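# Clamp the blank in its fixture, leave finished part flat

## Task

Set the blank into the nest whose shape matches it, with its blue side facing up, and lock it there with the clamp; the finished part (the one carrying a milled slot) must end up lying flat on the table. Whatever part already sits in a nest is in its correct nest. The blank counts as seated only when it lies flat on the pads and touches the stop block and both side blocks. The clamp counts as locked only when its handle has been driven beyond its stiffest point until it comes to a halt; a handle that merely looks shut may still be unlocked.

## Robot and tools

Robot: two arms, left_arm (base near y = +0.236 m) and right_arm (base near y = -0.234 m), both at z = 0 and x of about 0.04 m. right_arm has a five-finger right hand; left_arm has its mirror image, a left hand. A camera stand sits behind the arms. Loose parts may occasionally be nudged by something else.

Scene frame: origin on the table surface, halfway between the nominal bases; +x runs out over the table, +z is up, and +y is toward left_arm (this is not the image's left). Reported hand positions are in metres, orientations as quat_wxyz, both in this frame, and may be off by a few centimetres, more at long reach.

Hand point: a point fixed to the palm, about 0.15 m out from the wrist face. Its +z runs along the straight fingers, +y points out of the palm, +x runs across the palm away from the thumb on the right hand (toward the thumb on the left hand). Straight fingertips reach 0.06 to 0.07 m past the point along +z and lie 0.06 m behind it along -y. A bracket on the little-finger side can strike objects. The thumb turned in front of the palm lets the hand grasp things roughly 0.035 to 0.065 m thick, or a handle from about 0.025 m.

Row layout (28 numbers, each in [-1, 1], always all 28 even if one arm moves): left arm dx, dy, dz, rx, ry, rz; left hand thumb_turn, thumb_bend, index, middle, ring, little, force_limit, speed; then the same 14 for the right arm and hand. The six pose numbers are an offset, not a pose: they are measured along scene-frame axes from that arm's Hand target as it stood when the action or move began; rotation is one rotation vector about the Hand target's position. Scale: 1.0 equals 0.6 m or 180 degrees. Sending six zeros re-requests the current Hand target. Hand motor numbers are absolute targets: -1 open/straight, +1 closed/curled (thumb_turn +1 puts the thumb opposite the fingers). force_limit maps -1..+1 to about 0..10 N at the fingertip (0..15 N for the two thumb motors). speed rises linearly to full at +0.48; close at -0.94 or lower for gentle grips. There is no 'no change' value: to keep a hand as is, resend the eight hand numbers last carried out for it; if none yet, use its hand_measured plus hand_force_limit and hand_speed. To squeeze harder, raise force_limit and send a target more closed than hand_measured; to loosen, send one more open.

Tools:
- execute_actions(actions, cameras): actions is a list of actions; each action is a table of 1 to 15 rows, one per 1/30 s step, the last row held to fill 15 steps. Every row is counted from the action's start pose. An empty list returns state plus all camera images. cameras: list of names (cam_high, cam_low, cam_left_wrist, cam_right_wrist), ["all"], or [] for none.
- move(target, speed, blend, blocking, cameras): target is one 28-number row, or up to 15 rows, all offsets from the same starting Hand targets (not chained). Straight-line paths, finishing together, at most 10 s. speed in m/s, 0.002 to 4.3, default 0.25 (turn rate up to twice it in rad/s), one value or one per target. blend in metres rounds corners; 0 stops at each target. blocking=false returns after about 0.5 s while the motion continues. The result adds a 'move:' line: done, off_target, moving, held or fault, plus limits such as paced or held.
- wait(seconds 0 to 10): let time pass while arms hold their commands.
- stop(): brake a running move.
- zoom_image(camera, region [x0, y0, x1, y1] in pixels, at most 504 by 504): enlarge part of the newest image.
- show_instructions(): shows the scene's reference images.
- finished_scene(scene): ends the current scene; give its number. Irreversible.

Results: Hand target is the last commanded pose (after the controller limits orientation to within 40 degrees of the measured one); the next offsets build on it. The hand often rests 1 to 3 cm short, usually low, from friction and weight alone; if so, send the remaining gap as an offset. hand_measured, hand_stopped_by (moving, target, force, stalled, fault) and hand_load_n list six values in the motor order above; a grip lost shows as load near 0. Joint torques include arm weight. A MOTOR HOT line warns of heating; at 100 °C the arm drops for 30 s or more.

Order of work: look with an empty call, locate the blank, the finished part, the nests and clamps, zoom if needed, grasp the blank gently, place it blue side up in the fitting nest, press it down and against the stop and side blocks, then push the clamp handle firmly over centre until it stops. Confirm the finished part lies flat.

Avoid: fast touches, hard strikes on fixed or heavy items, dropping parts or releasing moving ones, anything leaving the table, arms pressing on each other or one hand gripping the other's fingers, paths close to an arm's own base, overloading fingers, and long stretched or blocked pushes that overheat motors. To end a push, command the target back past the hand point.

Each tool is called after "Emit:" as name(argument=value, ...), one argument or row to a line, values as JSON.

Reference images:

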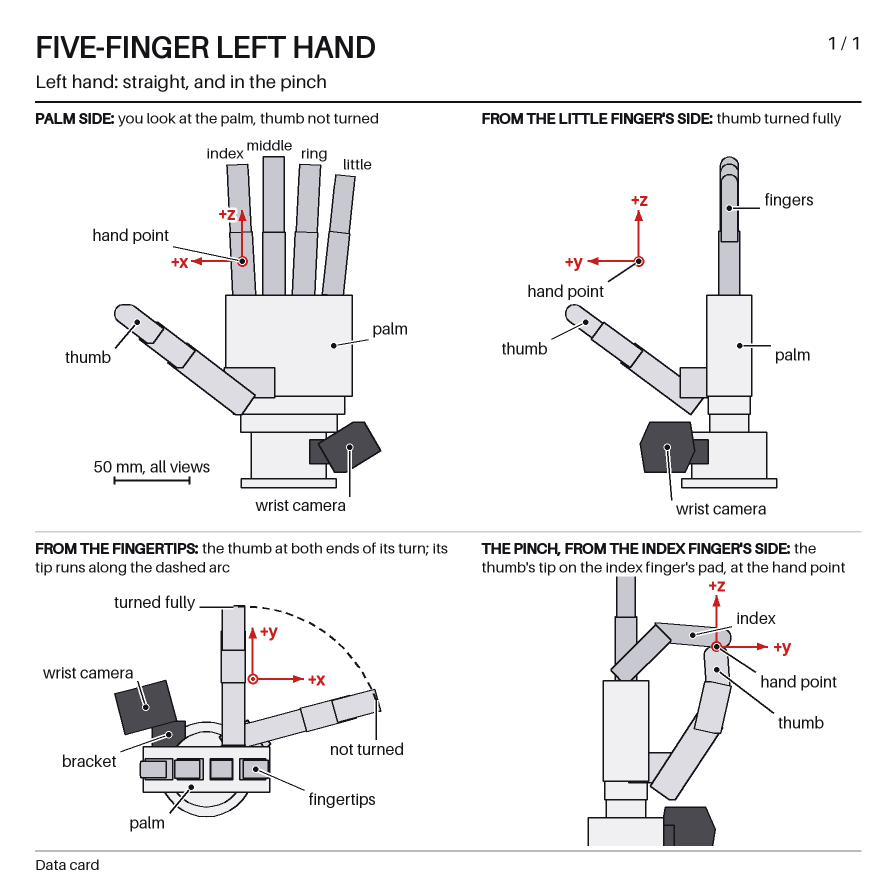

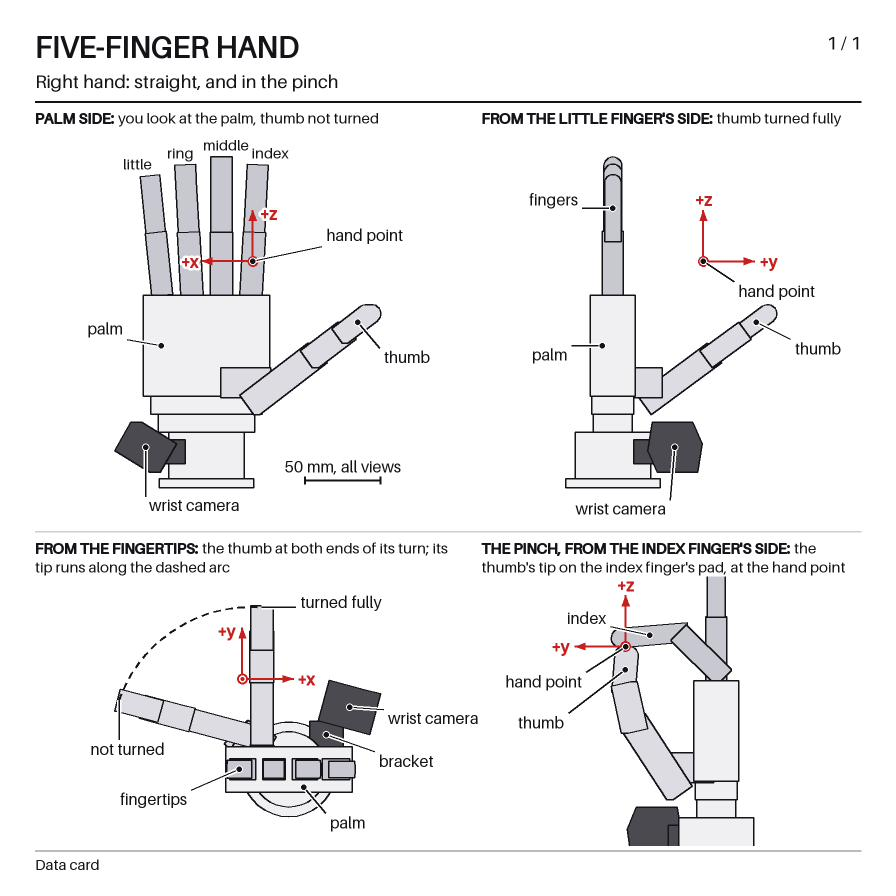

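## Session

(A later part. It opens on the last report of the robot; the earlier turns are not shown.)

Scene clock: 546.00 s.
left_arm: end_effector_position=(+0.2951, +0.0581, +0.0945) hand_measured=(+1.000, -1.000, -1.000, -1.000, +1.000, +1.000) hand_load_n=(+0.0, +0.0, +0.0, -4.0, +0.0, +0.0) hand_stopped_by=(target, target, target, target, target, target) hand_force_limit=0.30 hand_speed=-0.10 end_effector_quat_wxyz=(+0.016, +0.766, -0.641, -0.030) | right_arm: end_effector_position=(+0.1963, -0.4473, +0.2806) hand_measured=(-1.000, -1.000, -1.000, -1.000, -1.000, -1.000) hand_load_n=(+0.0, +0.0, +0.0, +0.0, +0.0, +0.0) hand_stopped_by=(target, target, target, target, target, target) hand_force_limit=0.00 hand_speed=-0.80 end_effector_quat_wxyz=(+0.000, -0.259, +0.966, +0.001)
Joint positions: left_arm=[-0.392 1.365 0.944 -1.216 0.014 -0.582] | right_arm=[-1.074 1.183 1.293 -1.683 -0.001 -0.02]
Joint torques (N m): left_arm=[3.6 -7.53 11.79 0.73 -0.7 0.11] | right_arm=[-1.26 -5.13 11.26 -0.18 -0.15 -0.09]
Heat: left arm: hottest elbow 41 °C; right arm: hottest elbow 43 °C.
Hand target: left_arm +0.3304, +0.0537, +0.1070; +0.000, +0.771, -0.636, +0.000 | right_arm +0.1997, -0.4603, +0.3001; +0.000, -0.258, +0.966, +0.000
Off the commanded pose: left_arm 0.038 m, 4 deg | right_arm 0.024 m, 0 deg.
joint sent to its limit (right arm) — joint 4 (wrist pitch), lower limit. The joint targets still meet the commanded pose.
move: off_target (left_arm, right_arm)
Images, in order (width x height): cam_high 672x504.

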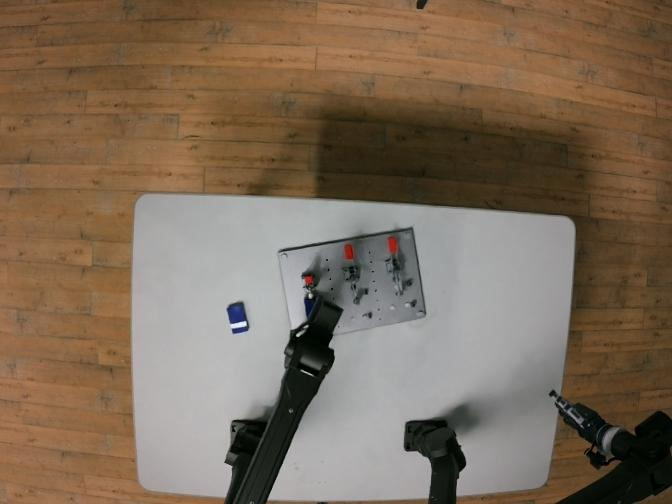

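Emit:
move(
  target=[
    [-0.0757,-0.0128,0,0,0,0,1,-1,-1,-1,1,1,0.3,-0.1,0,0,0,0,0,0,-1,-1,-1,-1,-1,-1,0,-0.8],
    [-0.0757,0.0355,0.12,0,0,0,1,-1,-1,-1,1,1,0.3,-0.1,0,0,0,0,0,0,-1,-1,-1,-1,-1,-1,0,-0.8],
    [-0.0173,0.1,0.105,0,0,0,1,-1,-1,1,1,1,0.3,-0.1,0,0,0,0,0,0,-1,-1,-1,-1,-1,-1,0,-0.8],
    [-0.0173,0.094,0.008,0,0,0,1,-1,-1,1,1,1,0.3,-0.1,0,0,0,0,0,0,-1,-1,-1,-1,-1,-1,0,-0.8],
  ],
  speed=0.12,
  blend=[0.0,0.02,0.0,0],
  cameras=["cam_high","cam_low"],
)

Emit:
zoom_image(
  camera="cam_high",
  region=[280, 275, 340, 355],
)

Emit:
zoom_image(
  camera="cam_low",
  region=[350, 205, 410, 265],
)

Scene clock: 554.67 s.
left_arm: end_effector_position=(+0.3180, +0.1122, +0.1142) hand_measured=(+1.000, -1.000, -1.000, +1.000, +1.000, +1.000) hand_load_n=(+0.0, -0.5, +0.0, +0.5, +0.5, +0.0) hand_stopped_by=(target, target, target, target, target, target) hand_force_limit=0.30 hand_speed=-0.10 end_effector_quat_wxyz=(+0.000, +0.772, -0.636, -0.001) | right_arm: end_effector_position=(+0.1963, -0.4473, +0.2806) hand_measured=(-1.000, -1.000, -1.000, -1.000, -1.000, -1.000) hand_load_n=(+0.0, +0.0, +0.0, +0.0, +0.0, +0.0) hand_stopped_by=(target, target, target, target, target, target) hand_force_limit=0.00 hand_speed=-0.80 end_effector_quat_wxyz=(+0.000, -0.259, +0.966, +0.001)
Joint positions: left_arm=[-0.229 1.302 0.951 -1.221 -0.002 -0.433] | right_arm=[-1.074 1.183 1.293 -1.683 -0.001 -0.02]
Joint torques (N m): left_arm=[1.44 -7.71 7.38 0.39 -0.02 0.04] | right_arm=[-1.67 -5.07 11.34 -0.4 -0.14 -0.1]
Heat: left arm: hottest elbow 41 °C; right arm: hottest elbow 43 °C.
Hand target: left_arm +0.3201, +0.1102, +0.1118; +0.000, +0.771, -0.636, +0.000 | right_arm +0.1997, -0.4603, +0.3001; +0.000, -0.258, +0.966, +0.000
Off the commanded pose: left_arm 0.004 m, 0 deg | right_arm 0.024 m, 0 deg.
joint sent to its limit (right arm) — joint 4 (wrist pitch), lower limit. The joint targets still meet the commanded pose.
move: off_target (right_arm); target 3's new numbers were sent with left_arm's hand 0.026 m and 3 deg from that target
Images, in order (width x height): cam_high 672x504, cam_low 672x504.

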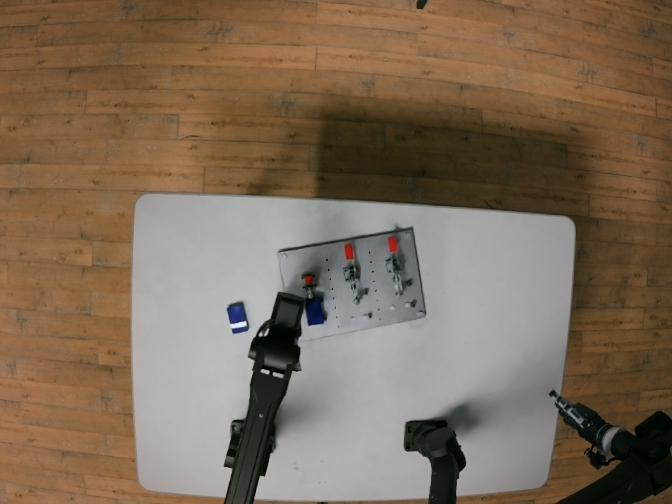

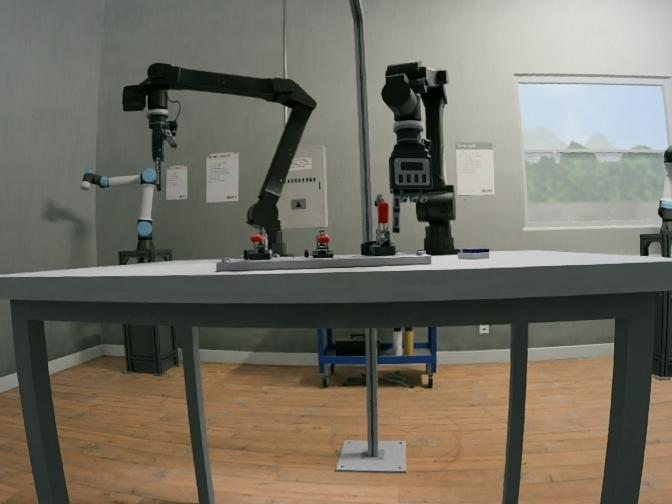

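Scaled by 6.300 from the camera's 672x504 image, which has a finer 960x720 frame.

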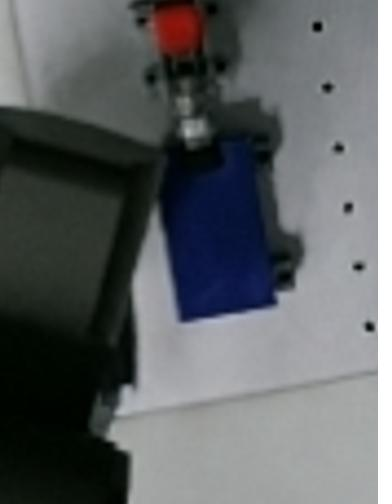

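Scaled by 8.400 from the camera's 672x504 image, which has a finer 960x720 frame.

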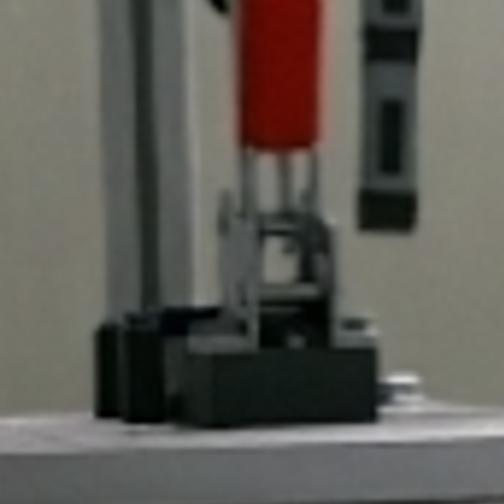

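Emit:
move(
  target=[
    [0,0,-0.05,0,0,0,1,-1,-1,1,1,1,0.3,-0.1,0,0,0,0,0,0,-1,-1,-1,-1,-1,-1,0,-0.8],
    [0.0055,-0.0285,-0.05,0,0,0,1,-1,-1,1,1,1,0.3,-0.1,0,0,0,0,0,0,-1,-1,-1,-1,-1,-1,0,-0.8],
  ],
  speed=0.06,
  cameras=["cam_high","cam_low"],
)

Emit:
zoom_image(
  camera="cam_high",
  region=[280, 275, 340, 355],
)

Emit:
zoom_image(
  camera="cam_low",
  region=[350, 205, 410, 265],
)

Scene clock: 558.17 s.
left_arm: end_effector_position=(+0.3149, +0.0991, +0.0802) hand_measured=(+1.000, -1.000, -1.000, +1.000, +1.000, +1.000) hand_load_n=(+0.0, +0.0, +0.0, +0.0, +0.0, +0.0) hand_stopped_by=(target, target, target, target, target, target) hand_force_limit=0.30 hand_speed=-0.10 end_effector_quat_wxyz=(+0.002, +0.771, -0.636, -0.007) | right_arm: end_effector_position=(+0.1963, -0.4473, +0.2806) hand_measured=(-1.000, -1.000, -1.000, -1.000, -1.000, -1.000) hand_load_n=(+0.0, -0.5, +0.0, +0.0, +0.0, +0.0) hand_stopped_by=(target, target, target, target, target, target) hand_force_limit=0.00 hand_speed=-0.80 end_effector_quat_wxyz=(+0.000, -0.259, +0.966, +0.001)
Joint positions: left_arm=[-0.268 1.352 0.9 -1.133 -0.001 -0.471] | right_arm=[-1.074 1.183 1.293 -1.683 -0.001 -0.02]
Joint torques (N m): left_arm=[0.91 -7.71 8.35 0.42 -0.02 -0.02] | right_arm=[-0.91 -4.84 11.22 -0.05 -0.09 -0.17]
Heat: left arm: hottest elbow 40 °C; right arm: hottest elbow 43 °C.
Hand target: left_arm +0.3233, +0.0931, +0.0817; +0.000, +0.772, -0.636, +0.000 | right_arm +0.1997, -0.4603, +0.3001; +0.000, -0.258, +0.966, +0.000
Off the commanded pose: left_arm 0.011 m, 1 deg | right_arm 0.024 m, 0 deg.
joint sent to its limit (right arm) — joint 4 (wrist pitch), lower limit. The joint targets still meet the commanded pose.
move: off_target (left_arm, right_arm)
Images, in order (width x height): cam_high 672x504, cam_low 672x504.

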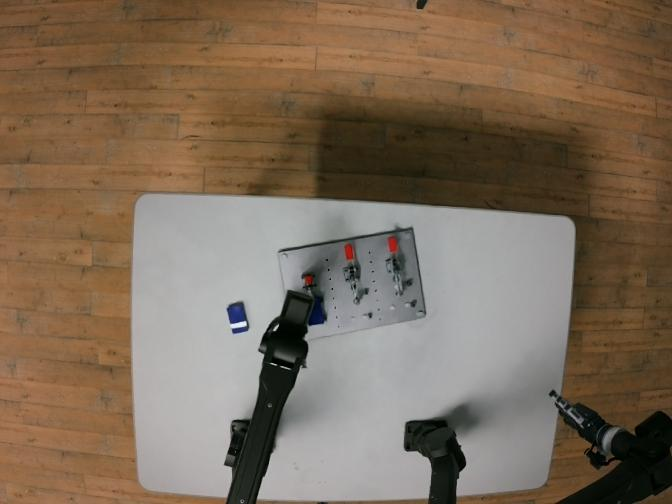

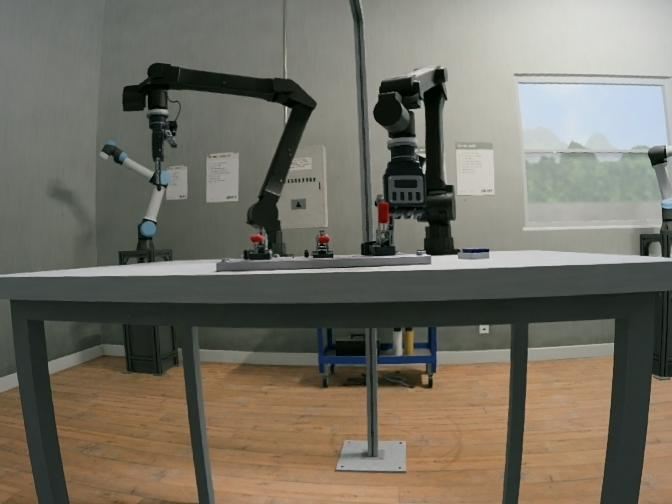

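Scaled by 6.300 from the camera's 672x504 image, which has a finer 960x720 frame.

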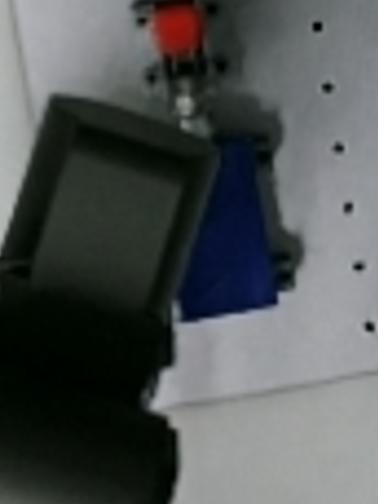

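Scaled by 8.400 from the camera's 672x504 image, which has a finer 960x720 frame.

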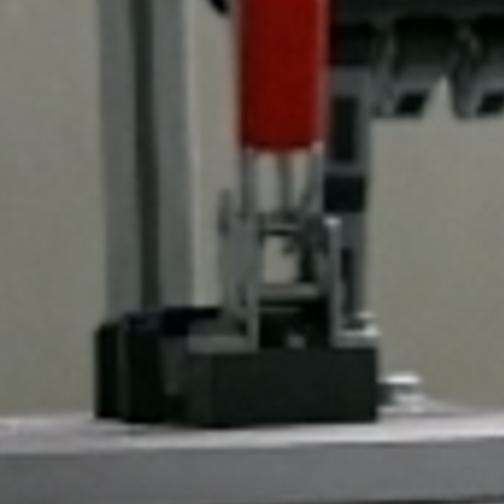

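Emit:
move(
  target=[
    [0.003,-0.0165,0.004,0,0,0,1,-1,-1,1,1,1,0.3,-0.1,0,0,0,0,0,0,-1,-1,-1,-1,-1,-1,0,-0.8],
  ],
  speed=0.05,
  cameras=["cam_high"],
)

Emit:
zoom_image(
  camera="cam_high",
  region=[280, 275, 340, 355],
)

Scene clock: 559.83 s.
left_arm: end_effector_position=(+0.3147, +0.0966, +0.0785) hand_measured=(+1.000, -1.000, -1.000, +1.000, +1.000, +1.000) hand_load_n=(+0.0, +0.0, +0.0, +0.0, +0.0, +0.0) hand_stopped_by=(target, target, target, target, target, target) hand_force_limit=0.30 hand_speed=-0.10 end_effector_quat_wxyz=(-0.002, +0.776, -0.631, -0.011) | right_arm: end_effector_position=(+0.1963, -0.4473, +0.2806) hand_measured=(-1.000, -1.000, -1.000, -1.000, -1.000, -1.000) hand_load_n=(+0.0, +0.0, +0.0, +0.0, +0.0, +0.0) hand_stopped_by=(target, target, target, target, target, target) hand_force_limit=0.00 hand_speed=-0.80 end_effector_quat_wxyz=(+0.000, -0.259, +0.966, +0.001)
Joint positions: left_arm=[-0.279 1.356 0.9 -1.133 -0.013 -0.497] | right_arm=[-1.074 1.183 1.293 -1.683 -0.001 -0.02]
Joint torques (N m): left_arm=[-0.26 -7.36 9.43 0.16 0.45 0] | right_arm=[-1.26 -4.66 11.11 -0.25 -0.08 -0.18]
Heat: left arm: hottest elbow 40 °C; right arm: hottest elbow 43 °C.
Hand target: left_arm +0.3252, +0.0832, +0.0841; +0.000, +0.771, -0.636, +0.000 | right_arm +0.1997, -0.4603, +0.3001; +0.000, -0.258, +0.966, +0.000
Off the commanded pose: left_arm 0.018 m, 2 deg | right_arm 0.024 m, 0 deg.
joint sent to its limit (right arm) — joint 4 (wrist pitch), lower limit. The joint targets still meet the commanded pose.
move: off_target (left_arm, right_arm)
Images, in order (width x height): cam_high 672x504.

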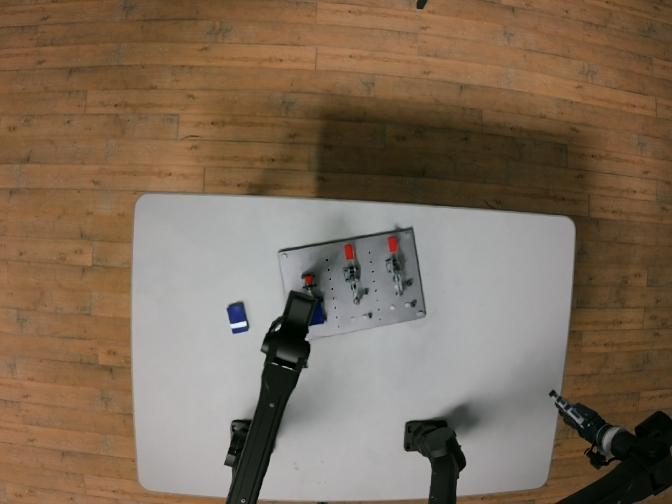

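Scaled by 6.300 from the camera's 672x504 image, which has a finer 960x720 frame.

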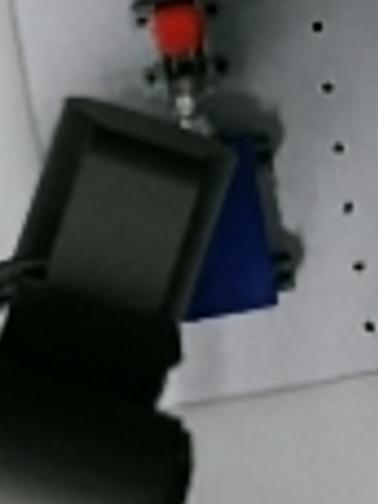

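Emit:
move(
  target=[
    [-0.0063,0.033,0.003,0,0,0,1,-1,-1,1,1,1,0.3,-0.1,0,0,0,0,0,0,-1,-1,-1,-1,-1,-1,0,-0.8],
    [-0.0063,0.036,0.243,0,0,0,1,-1,-1,1,1,1,0.3,-0.1,0,0,0,0,0,0,-1,-1,-1,-1,-1,-1,0,-0.8],
    [0.1225,0.0055,0.26,0,0,0,1,-1,-1,1,1,1,0.3,-0.1,0,0,0,0,0,0,-1,-1,-1,-1,-1,-1,0,-0.8],
  ],
  speed=[0.08,0.15,0.15],
  blend=[0.0,0.02,0.0],
  cameras=["cam_high","cam_low","cam_right_wrist"],
)

Emit:
zoom_image(
  camera="cam_high",
  region=[280, 245, 350, 345],
)

Emit:
zoom_image(
  camera="cam_low",
  region=[350, 175, 420, 265],
)

Emit:
zoom_image(
  camera="cam_right_wrist",
  region=[290, 340, 430, 450],
)

Scene clock: 583.40 s.
left_arm: end_effector_position=(+0.3838, +0.0875, +0.2248) hand_measured=(+1.000, -1.000, -1.000, +1.000, +1.000, +1.000) hand_load_n=(+0.0, +0.0, +0.0, +0.0, +0.0, +0.0) hand_stopped_by=(target, target, target, target, target, target) hand_force_limit=0.30 hand_speed=-0.10 end_effector_quat_wxyz=(+0.007, +0.772, -0.636, -0.017) | right_arm: end_effector_position=(+0.1963, -0.4473, +0.2806) hand_measured=(-1.000, -1.000, -1.000, -1.000, -1.000, -1.000) hand_load_n=(+0.0, +0.0, +0.0, +0.0, +0.0, +0.0) hand_stopped_by=(target, target, target, target, target, target) hand_force_limit=0.00 hand_speed=-0.80 end_effector_quat_wxyz=(+0.000, -0.259, +0.966, +0.001)
Joint positions: left_arm=[-0.248 1.45 1.389 -1.547 -0.002 -0.453] | right_arm=[-1.074 1.183 1.293 -1.683 -0.001 -0.02]
Joint torques (N m): left_arm=[2.37 -10.75 11.54 -0.29 -0.04 0.13] | right_arm=[-1.26 -4.95 11.21 -0.16 -0.09 -0.14]
Heat: left arm: hottest elbow 39 °C; right arm: hottest elbow 44 °C.
Hand target: left_arm +0.3987, +0.0866, +0.2401; +0.000, +0.772, -0.636, +0.000 | right_arm +0.1997, -0.4603, +0.3001; +0.000, -0.258, +0.966, +0.000
Off the commanded pose: left_arm 0.021 m, 2 deg | right_arm 0.024 m, 0 deg.
joint sent to its limit (right arm) — joint 4 (wrist pitch), lower limit. The joint targets still meet the commanded pose.
move: off_target (left_arm, right_arm)
camera_calibration:
cam_right_wrist: T_world_to_cam=[[-0.691712, 0.721488, 0.0314563, 0.446889], [0.639836, 0.592068, 0.489965, 0.00388707], [0.334879, 0.359041, -0.871175, 0.457106], [0, 0, 0, 1]] pos_world=[0.153556, -0.488846, 0.382257]
Images, in order (width x height): cam_high 672x504, cam_low 672x504, cam_right_wrist 616x616.

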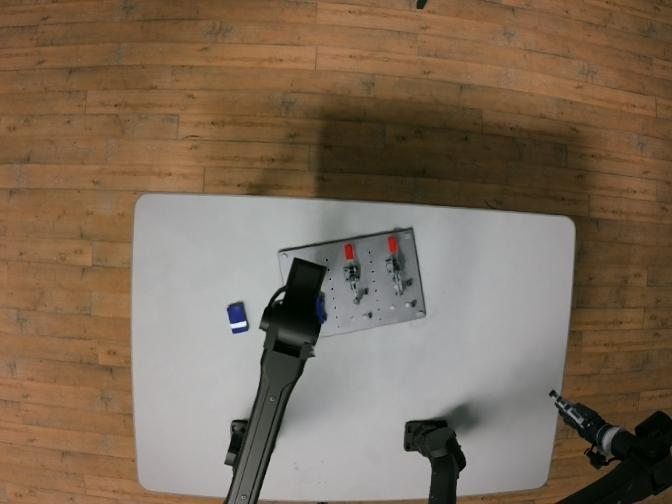

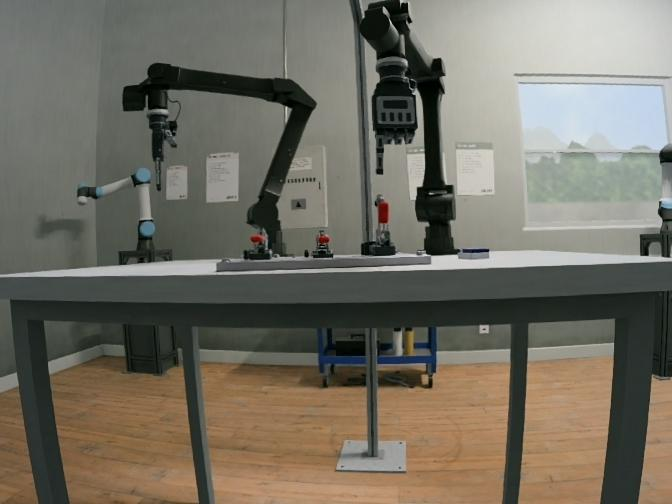

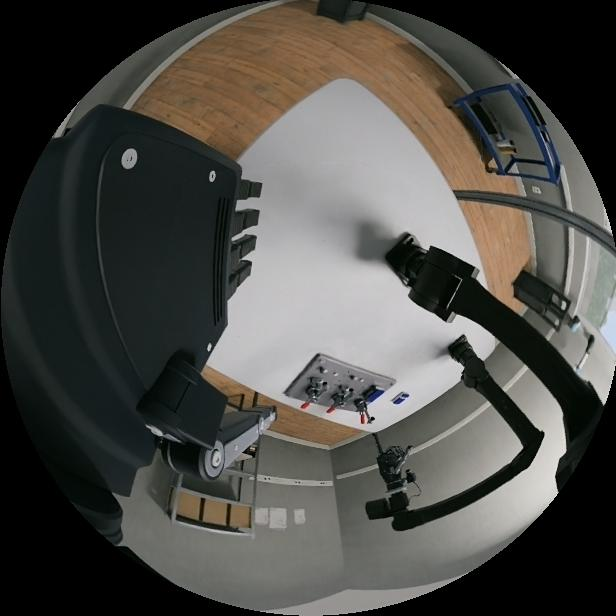

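Scaled by 5.040 from the camera's 672x504 image, which has a finer 960x720 frame.

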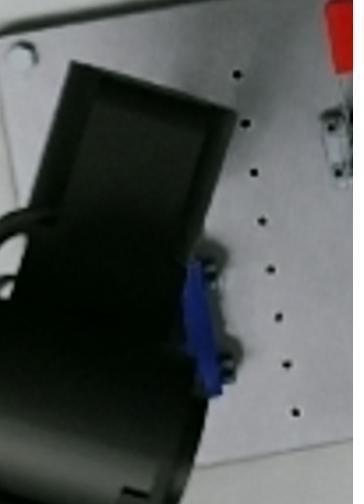

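Scaled by 5.600 from the camera's 672x504 image, which has a finer 960x720 frame.

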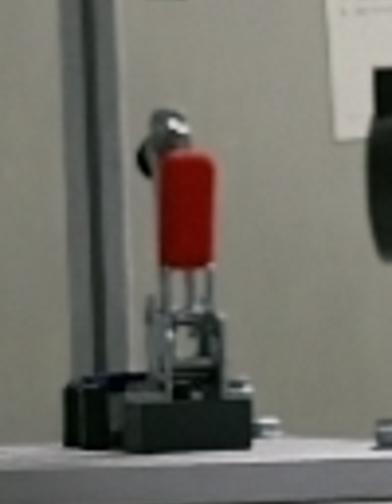

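Scaled by 3.600 from the camera's 616x616 image, which has a finer 880x880 frame.

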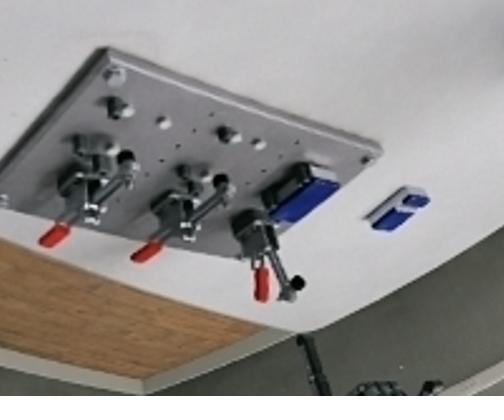

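Emit:
move(
  target=[
    [0.0005,0.003,-0.115,0,0,0,1,-1,-1,1,1,1,0.3,-0.1,0,0,0,0,0,0,-1,-1,-1,-1,-1,-1,0,-0.8],
  ],
  speed=0.1,
  cameras=["cam_high","cam_low","cam_right_wrist"],
)

Emit:
zoom_image(
  camera="cam_low",
  region=[350, 175, 420, 265],
)

Emit:
zoom_image(
  camera="cam_right_wrist",
  region=[340, 380, 400, 440],
)

Scene clock: 592.23 s.
left_arm: end_effector_position=(+0.3967, +0.0856, +0.1776) hand_measured=(+1.000, -1.000, -1.000, +1.000, +1.000, +1.000) hand_load_n=(+0.0, +0.0, +0.0, +0.0, +0.0, +0.0) hand_stopped_by=(target, target, target, target, target, target) hand_force_limit=0.30 hand_speed=-0.10 end_effector_quat_wxyz=(-0.003, +0.771, -0.636, +0.003) | right_arm: end_effector_position=(+0.1963, -0.4473, +0.2806) hand_measured=(-1.000, -1.000, -1.000, -1.000, -1.000, -1.000) hand_load_n=(+0.0, -0.5, +0.0, +0.0, +0.0, +0.0) hand_stopped_by=(target, target, target, target, target, target) hand_force_limit=0.00 hand_speed=-0.80 end_effector_quat_wxyz=(+0.000, -0.259, +0.966, +0.001)
Joint positions: left_arm=[-0.245 1.467 1.288 -1.383 -0.002 -0.449] | right_arm=[-1.074 1.183 1.293 -1.683 -0.001 -0.02]
Joint torques (N m): left_arm=[2.43 -10.64 7.34 0.46 -0.03 0.13] | right_arm=[-1.14 -4.6 11.22 -0.58 -0.11 -0.07]
Heat: left arm: hottest elbow 41 °C; right arm: hottest elbow 44 °C.
Hand target: left_arm +0.3990, +0.0883, +0.1712; +0.000, +0.771, -0.636, +0.000 | right_arm +0.1997, -0.4603, +0.3001; +0.000, -0.258, +0.966, +0.000
Off the commanded pose: left_arm 0.007 m, 1 deg | right_arm 0.024 m, 0 deg.
joint sent to its limit (right arm) — joint 4 (wrist pitch), lower limit. The joint targets still meet the commanded pose.
move: off_target (right_arm)
camera_calibration:
cam_right_wrist: T_world_to_cam=[[-0.691712, 0.721488, 0.0314563, 0.446889], [0.639836, 0.592068, 0.489965, 0.00388707], [0.334879, 0.359041, -0.871175, 0.457106], [0, 0, 0, 1]] pos_world=[0.153556, -0.488846, 0.382257]
Images, in order (width x height): cam_high 672x504, cam_low 672x504, cam_right_wrist 616x616.

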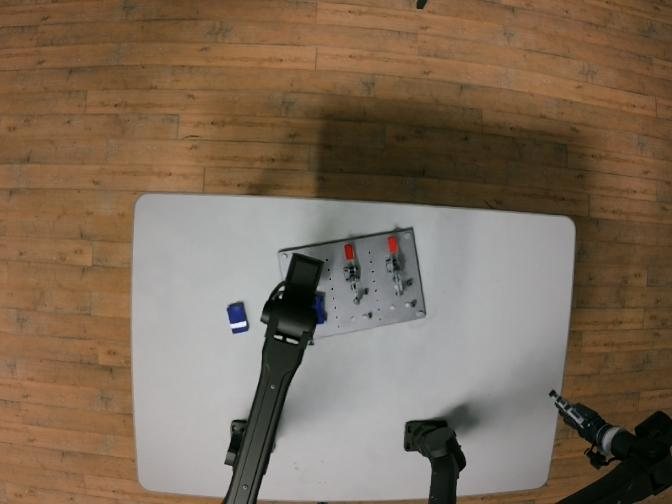

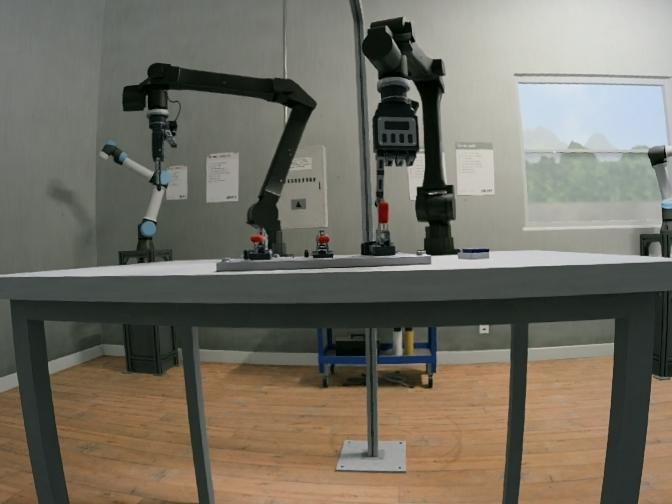

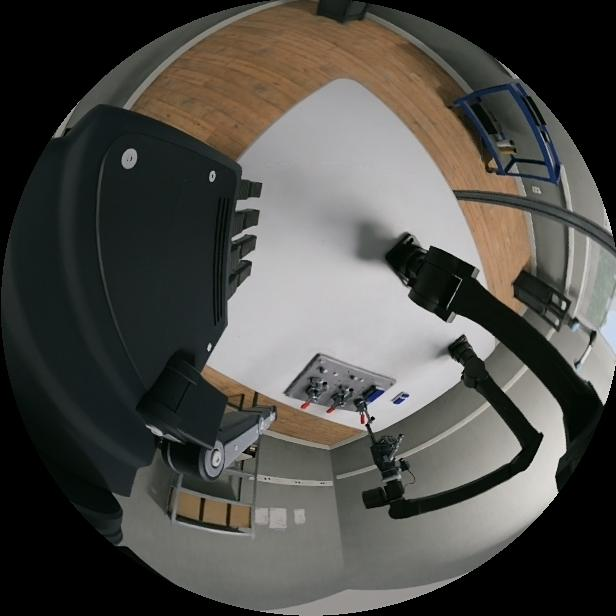

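Scaled by 5.600 from the camera's 672x504 image, which has a finer 960x720 frame.

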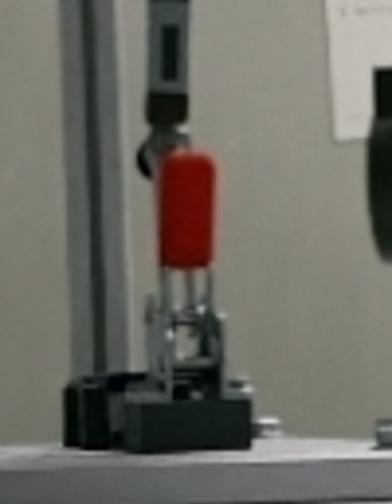

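Scaled by 8.400 from the camera's 616x616 image, which has a finer 880x880 frame.

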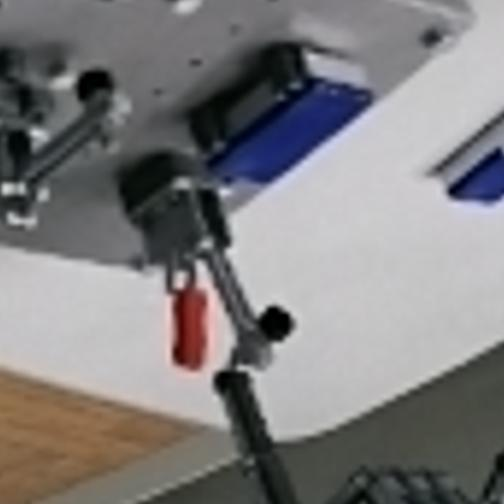

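Emit:
move(
  target=[
    [0.012,0.008,-0.01,0,0,0,1,-1,-1,1,1,1,0.3,-0.1,0,0,0,0,0,0,-1,-1,-1,-1,-1,-1,0,-0.8],
  ],
  speed=0.1,
  cameras=["cam_low","cam_right_wrist"],
)

Emit:
zoom_image(
  camera="cam_low",
  region=[350, 175, 420, 265],
)

Emit:
zoom_image(
  camera="cam_right_wrist",
  region=[340, 380, 400, 440],
)

Scene clock: 597.47 s.
left_arm: end_effector_position=(+0.4029, +0.0908, +0.1699) hand_measured=(+1.000, -1.000, -1.000, +1.000, +1.000, +1.000) hand_load_n=(+0.0, +0.0, +0.0, +0.0, +0.0, +0.0) hand_stopped_by=(target, target, target, target, target, target) hand_force_limit=0.30 hand_speed=-0.10 end_effector_quat_wxyz=(-0.001, +0.772, -0.636, +0.001) | right_arm: end_effector_position=(+0.1963, -0.4473, +0.2806) hand_measured=(-1.000, -1.000, -1.000, -1.000, -1.000, -1.000) hand_load_n=(+0.0, +0.0, +0.0, +0.0, +0.0, +0.0) hand_stopped_by=(target, target, target, target, target, target) hand_force_limit=0.00 hand_speed=-0.80 end_effector_quat_wxyz=(+0.000, -0.259, +0.966, +0.001)
Joint positions: left_arm=[-0.229 1.486 1.288 -1.369 -0.001 -0.435] | right_arm=[-1.074 1.183 1.293 -1.683 -0.001 -0.02]
Joint torques (N m): left_arm=[2.37 -11.05 7.6 0.46 -0.06 0.13] | right_arm=[-1.9 -4.42 11.28 -0.08 -0.12 -0.09]
Heat: left arm: hottest elbow 40 °C; right arm: hottest elbow 44 °C.
Hand target: left_arm +0.4062, +0.0931, +0.1651; +0.000, +0.772, -0.636, +0.000 | right_arm +0.1997, -0.4603, +0.3001; +0.000, -0.258, +0.966, +0.000
Off the commanded pose: left_arm 0.006 m, 0 deg | right_arm 0.024 m, 0 deg.
joint sent to its limit (right arm) — joint 4 (wrist pitch), lower limit. The joint targets still meet the commanded pose.
move: off_target (right_arm)
camera_calibration:
cam_right_wrist: T_world_to_cam=[[-0.691712, 0.721488, 0.0314563, 0.446889], [0.639836, 0.592068, 0.489965, 0.00388707], [0.334879, 0.359041, -0.871175, 0.457106], [0, 0, 0, 1]] pos_world=[0.153556, -0.488846, 0.382257]
Images, in order (width x height): cam_low 672x504, cam_right_wrist 616x616.

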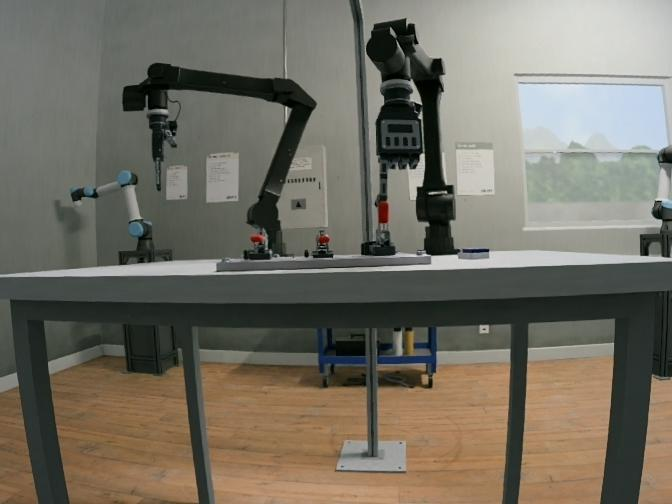

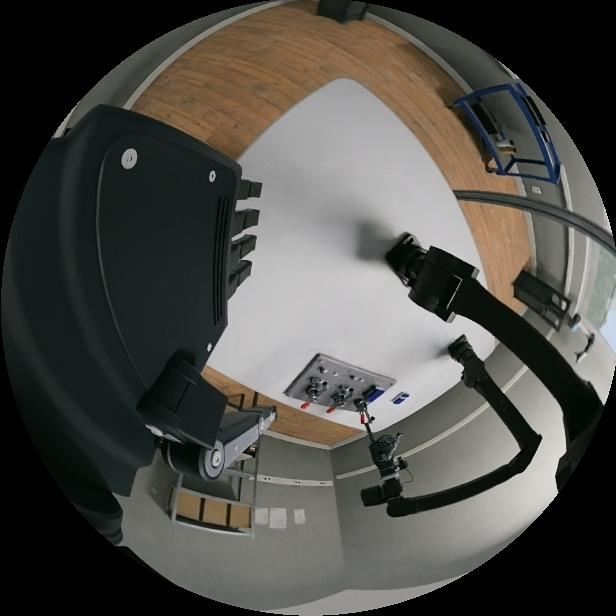

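Scaled by 5.600 from the camera's 672x504 image, which has a finer 960x720 frame.

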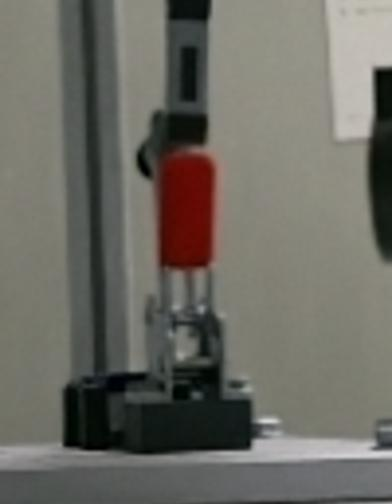

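Scaled by 8.400 from the camera's 616x616 image, which has a finer 880x880 frame.

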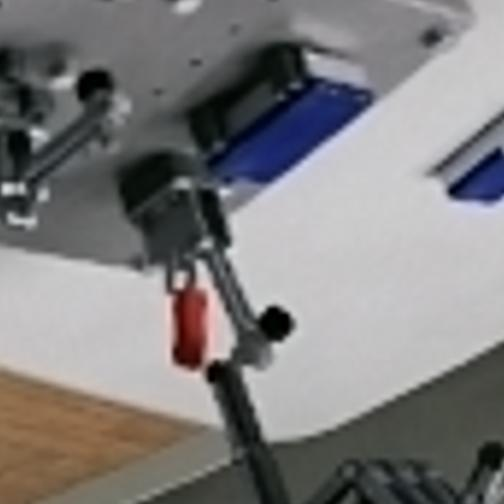

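Emit:
move(
  target=[
    [0.0,0.0,-0.02,0,0,0,1,-1,-1,1,1,1,0.3,-0.1,0,0,0,0,0,0,-1,-1,-1,-1,-1,-1,0,-0.8],
  ],
  speed=0.05,
  cameras=["cam_low","cam_right_wrist"],
)

Emit:
zoom_image(
  camera="cam_right_wrist",
  region=[340, 380, 400, 440],
)

Scene clock: 599.27 s.
left_arm: end_effector_position=(+0.4034, +0.0907, +0.1589) hand_measured=(+1.000, -1.000, -1.000, +1.000, +1.000, +1.000) hand_load_n=(+0.0, +0.0, +0.0, +0.0, +0.0, +0.0) hand_stopped_by=(target, target, target, target, target, target) hand_force_limit=0.30 hand_speed=-0.10 end_effector_quat_wxyz=(-0.002, +0.772, -0.636, +0.003) | right_arm: end_effector_position=(+0.1963, -0.4473, +0.2806) hand_measured=(-1.000, -1.000, -1.000, -1.000, -1.000, -1.000) hand_load_n=(+0.0, +0.0, +0.0, +0.0, +0.0, +0.0) hand_stopped_by=(target, target, target, target, target, target) hand_force_limit=0.00 hand_speed=-0.80 end_effector_quat_wxyz=(+0.000, -0.259, +0.966, +0.001)
Joint positions: left_arm=[-0.229 1.491 1.264 -1.338 -0.001 -0.434] | right_arm=[-1.074 1.183 1.293 -1.683 -0.001 -0.02]
Joint torques (N m): left_arm=[2.43 -10.93 7.47 0.42 -0.05 0.13] | right_arm=[-1.26 -4.95 11.25 -0.08 -0.08 -0.08]
Heat: left arm: hottest elbow 40 °C; right arm: hottest elbow 44 °C.
Hand target: left_arm +0.4063, +0.0931, +0.1533; +0.000, +0.771, -0.636, +0.000 | right_arm +0.1997, -0.4603, +0.3001; +0.000, -0.258, +0.966, +0.000
Off the commanded pose: left_arm 0.007 m, 0 deg | right_arm 0.024 m, 0 deg.
joint sent to its limit (right arm) — joint 4 (wrist pitch), lower limit. The joint targets still meet the commanded pose.
move: off_target (right_arm)
camera_calibration:
cam_right_wrist: T_world_to_cam=[[-0.691712, 0.721488, 0.0314563, 0.446889], [0.639836, 0.592068, 0.489965, 0.00388707], [0.334879, 0.359041, -0.871175, 0.457106], [0, 0, 0, 1]] pos_world=[0.153556, -0.488846, 0.382257]
Images, in order (width x height): cam_low 672x504, cam_right_wrist 616x616.

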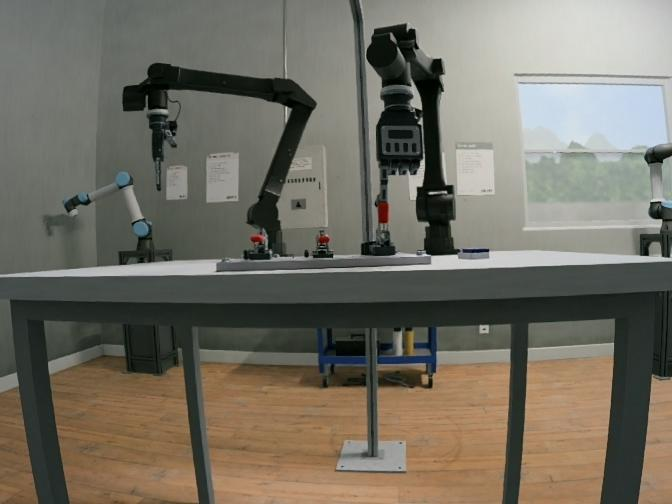

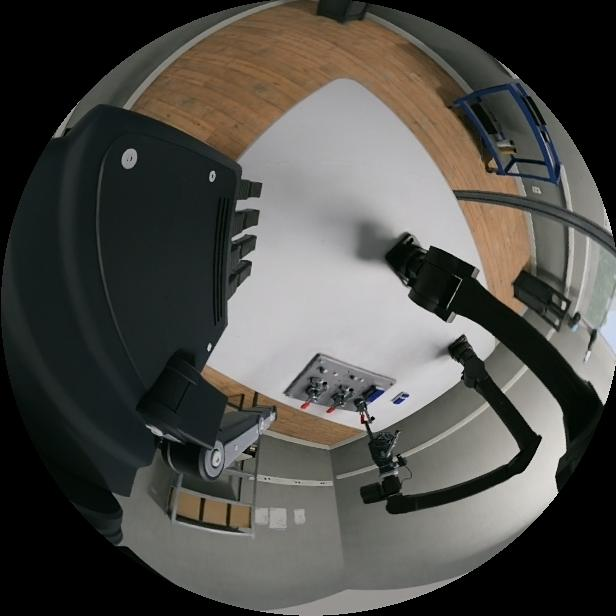

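Scaled by 8.400 from the camera's 616x616 image, which has a finer 880x880 frame.

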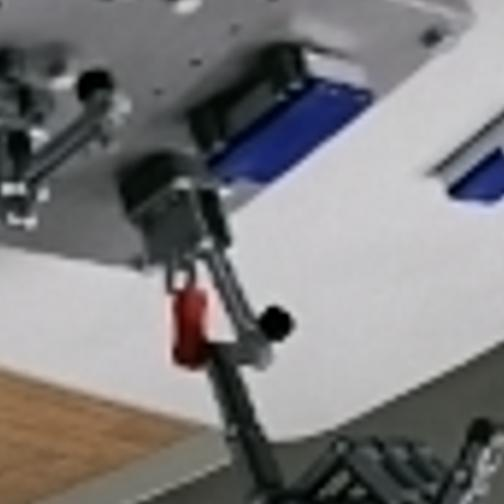

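Emit:
move(
  target=[
    [0.049,0.0065,0.014,0,0,0,1,-1,-1,1,1,1,0.3,-0.1,0,0,0,0,0,0,-1,-1,-1,-1,-1,-1,0,-0.8],
  ],
  speed=0.05,
  cameras=["cam_low","cam_right_wrist"],
)

Emit:
zoom_image(
  camera="cam_right_wrist",
  region=[340, 380, 400, 440],
)

Emit:
zoom_image(
  camera="cam_low",
  region=[350, 175, 420, 265],
)

Scene clock: 601.60 s.
left_arm: end_effector_position=(+0.4143, +0.0968, +0.1482) hand_measured=(+1.000, -1.000, -1.000, +1.000, +1.000, +1.000) hand_load_n=(+0.0, +0.0, -0.5, +0.0, +0.0, +0.0) hand_stopped_by=(target, target, target, target, target, target) hand_force_limit=0.30 hand_speed=-0.10 end_effector_quat_wxyz=(+0.010, +0.770, -0.638, -0.017) | right_arm: end_effector_position=(+0.1963, -0.4473, +0.2806) hand_measured=(-1.000, -1.000, -1.000, -1.000, -1.000, -1.000) hand_load_n=(+0.0, +0.0, +0.0, +0.0, +0.0, +0.0) hand_stopped_by=(target, target, target, target, target, target) hand_force_limit=0.00 hand_speed=-0.80 end_effector_quat_wxyz=(+0.000, -0.259, +0.966, +0.001)
Joint positions: left_arm=[-0.209 1.554 1.3 -1.357 0.002 -0.409] | right_arm=[-1.074 1.183 1.293 -1.683 -0.001 -0.02]
Joint torques (N m): left_arm=[2.73 -11.81 11.62 -0.06 -0.2 0.12] | right_arm=[-1.73 -4.31 11.04 -0.28 -0.09 -0.16]
Heat: left arm: hottest elbow 40 °C; right arm: hottest elbow 44 °C.
Hand target: left_arm +0.4356, +0.0969, +0.1615; +0.000, +0.771, -0.636, +0.000 | right_arm +0.1997, -0.4603, +0.3001; +0.000, -0.258, +0.966, +0.000
Off the commanded pose: left_arm 0.025 m, 2 deg | right_arm 0.024 m, 0 deg.
joint sent to its limit (right arm) — joint 4 (wrist pitch), lower limit. The joint targets still meet the commanded pose.
move: off_target (left_arm, right_arm)
camera_calibration:
cam_right_wrist: T_world_to_cam=[[-0.691712, 0.721488, 0.0314563, 0.446889], [0.639836, 0.592068, 0.489965, 0.00388707], [0.334879, 0.359041, -0.871175, 0.457106], [0, 0, 0, 1]] pos_world=[0.153556, -0.488846, 0.382257]
Images, in order (width x height): cam_low 672x504, cam_right_wrist 616x616.

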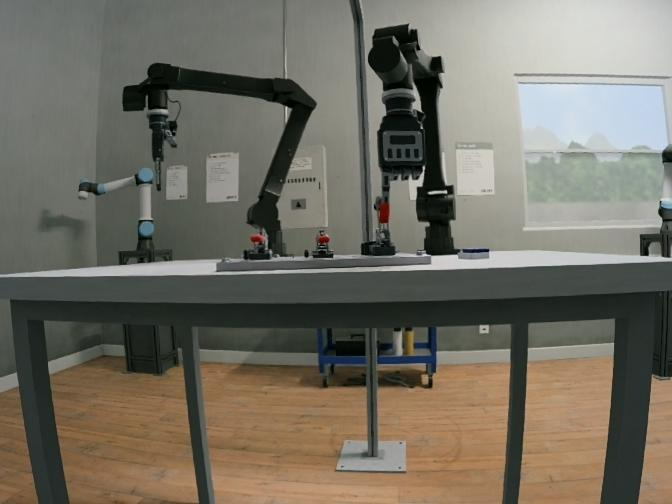

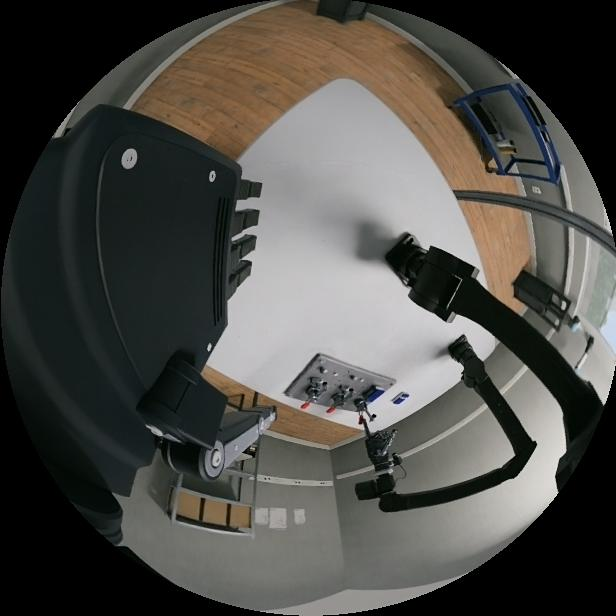

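Scaled by 8.400 from the camera's 616x616 image, which has a finer 880x880 frame.

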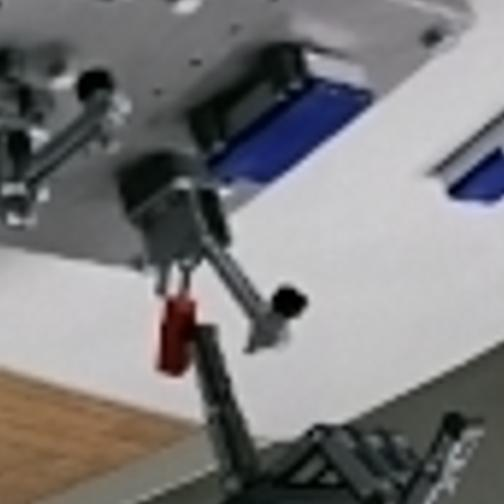

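Scaled by 5.600 from the camera's 672x504 image, which has a finer 960x720 frame.

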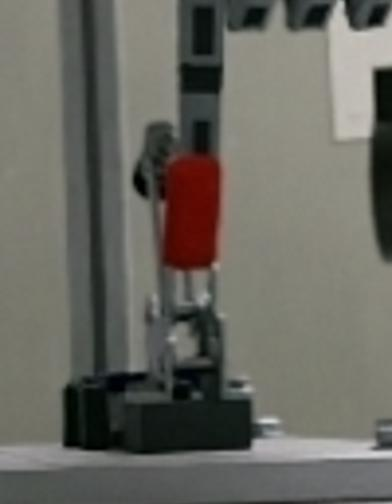

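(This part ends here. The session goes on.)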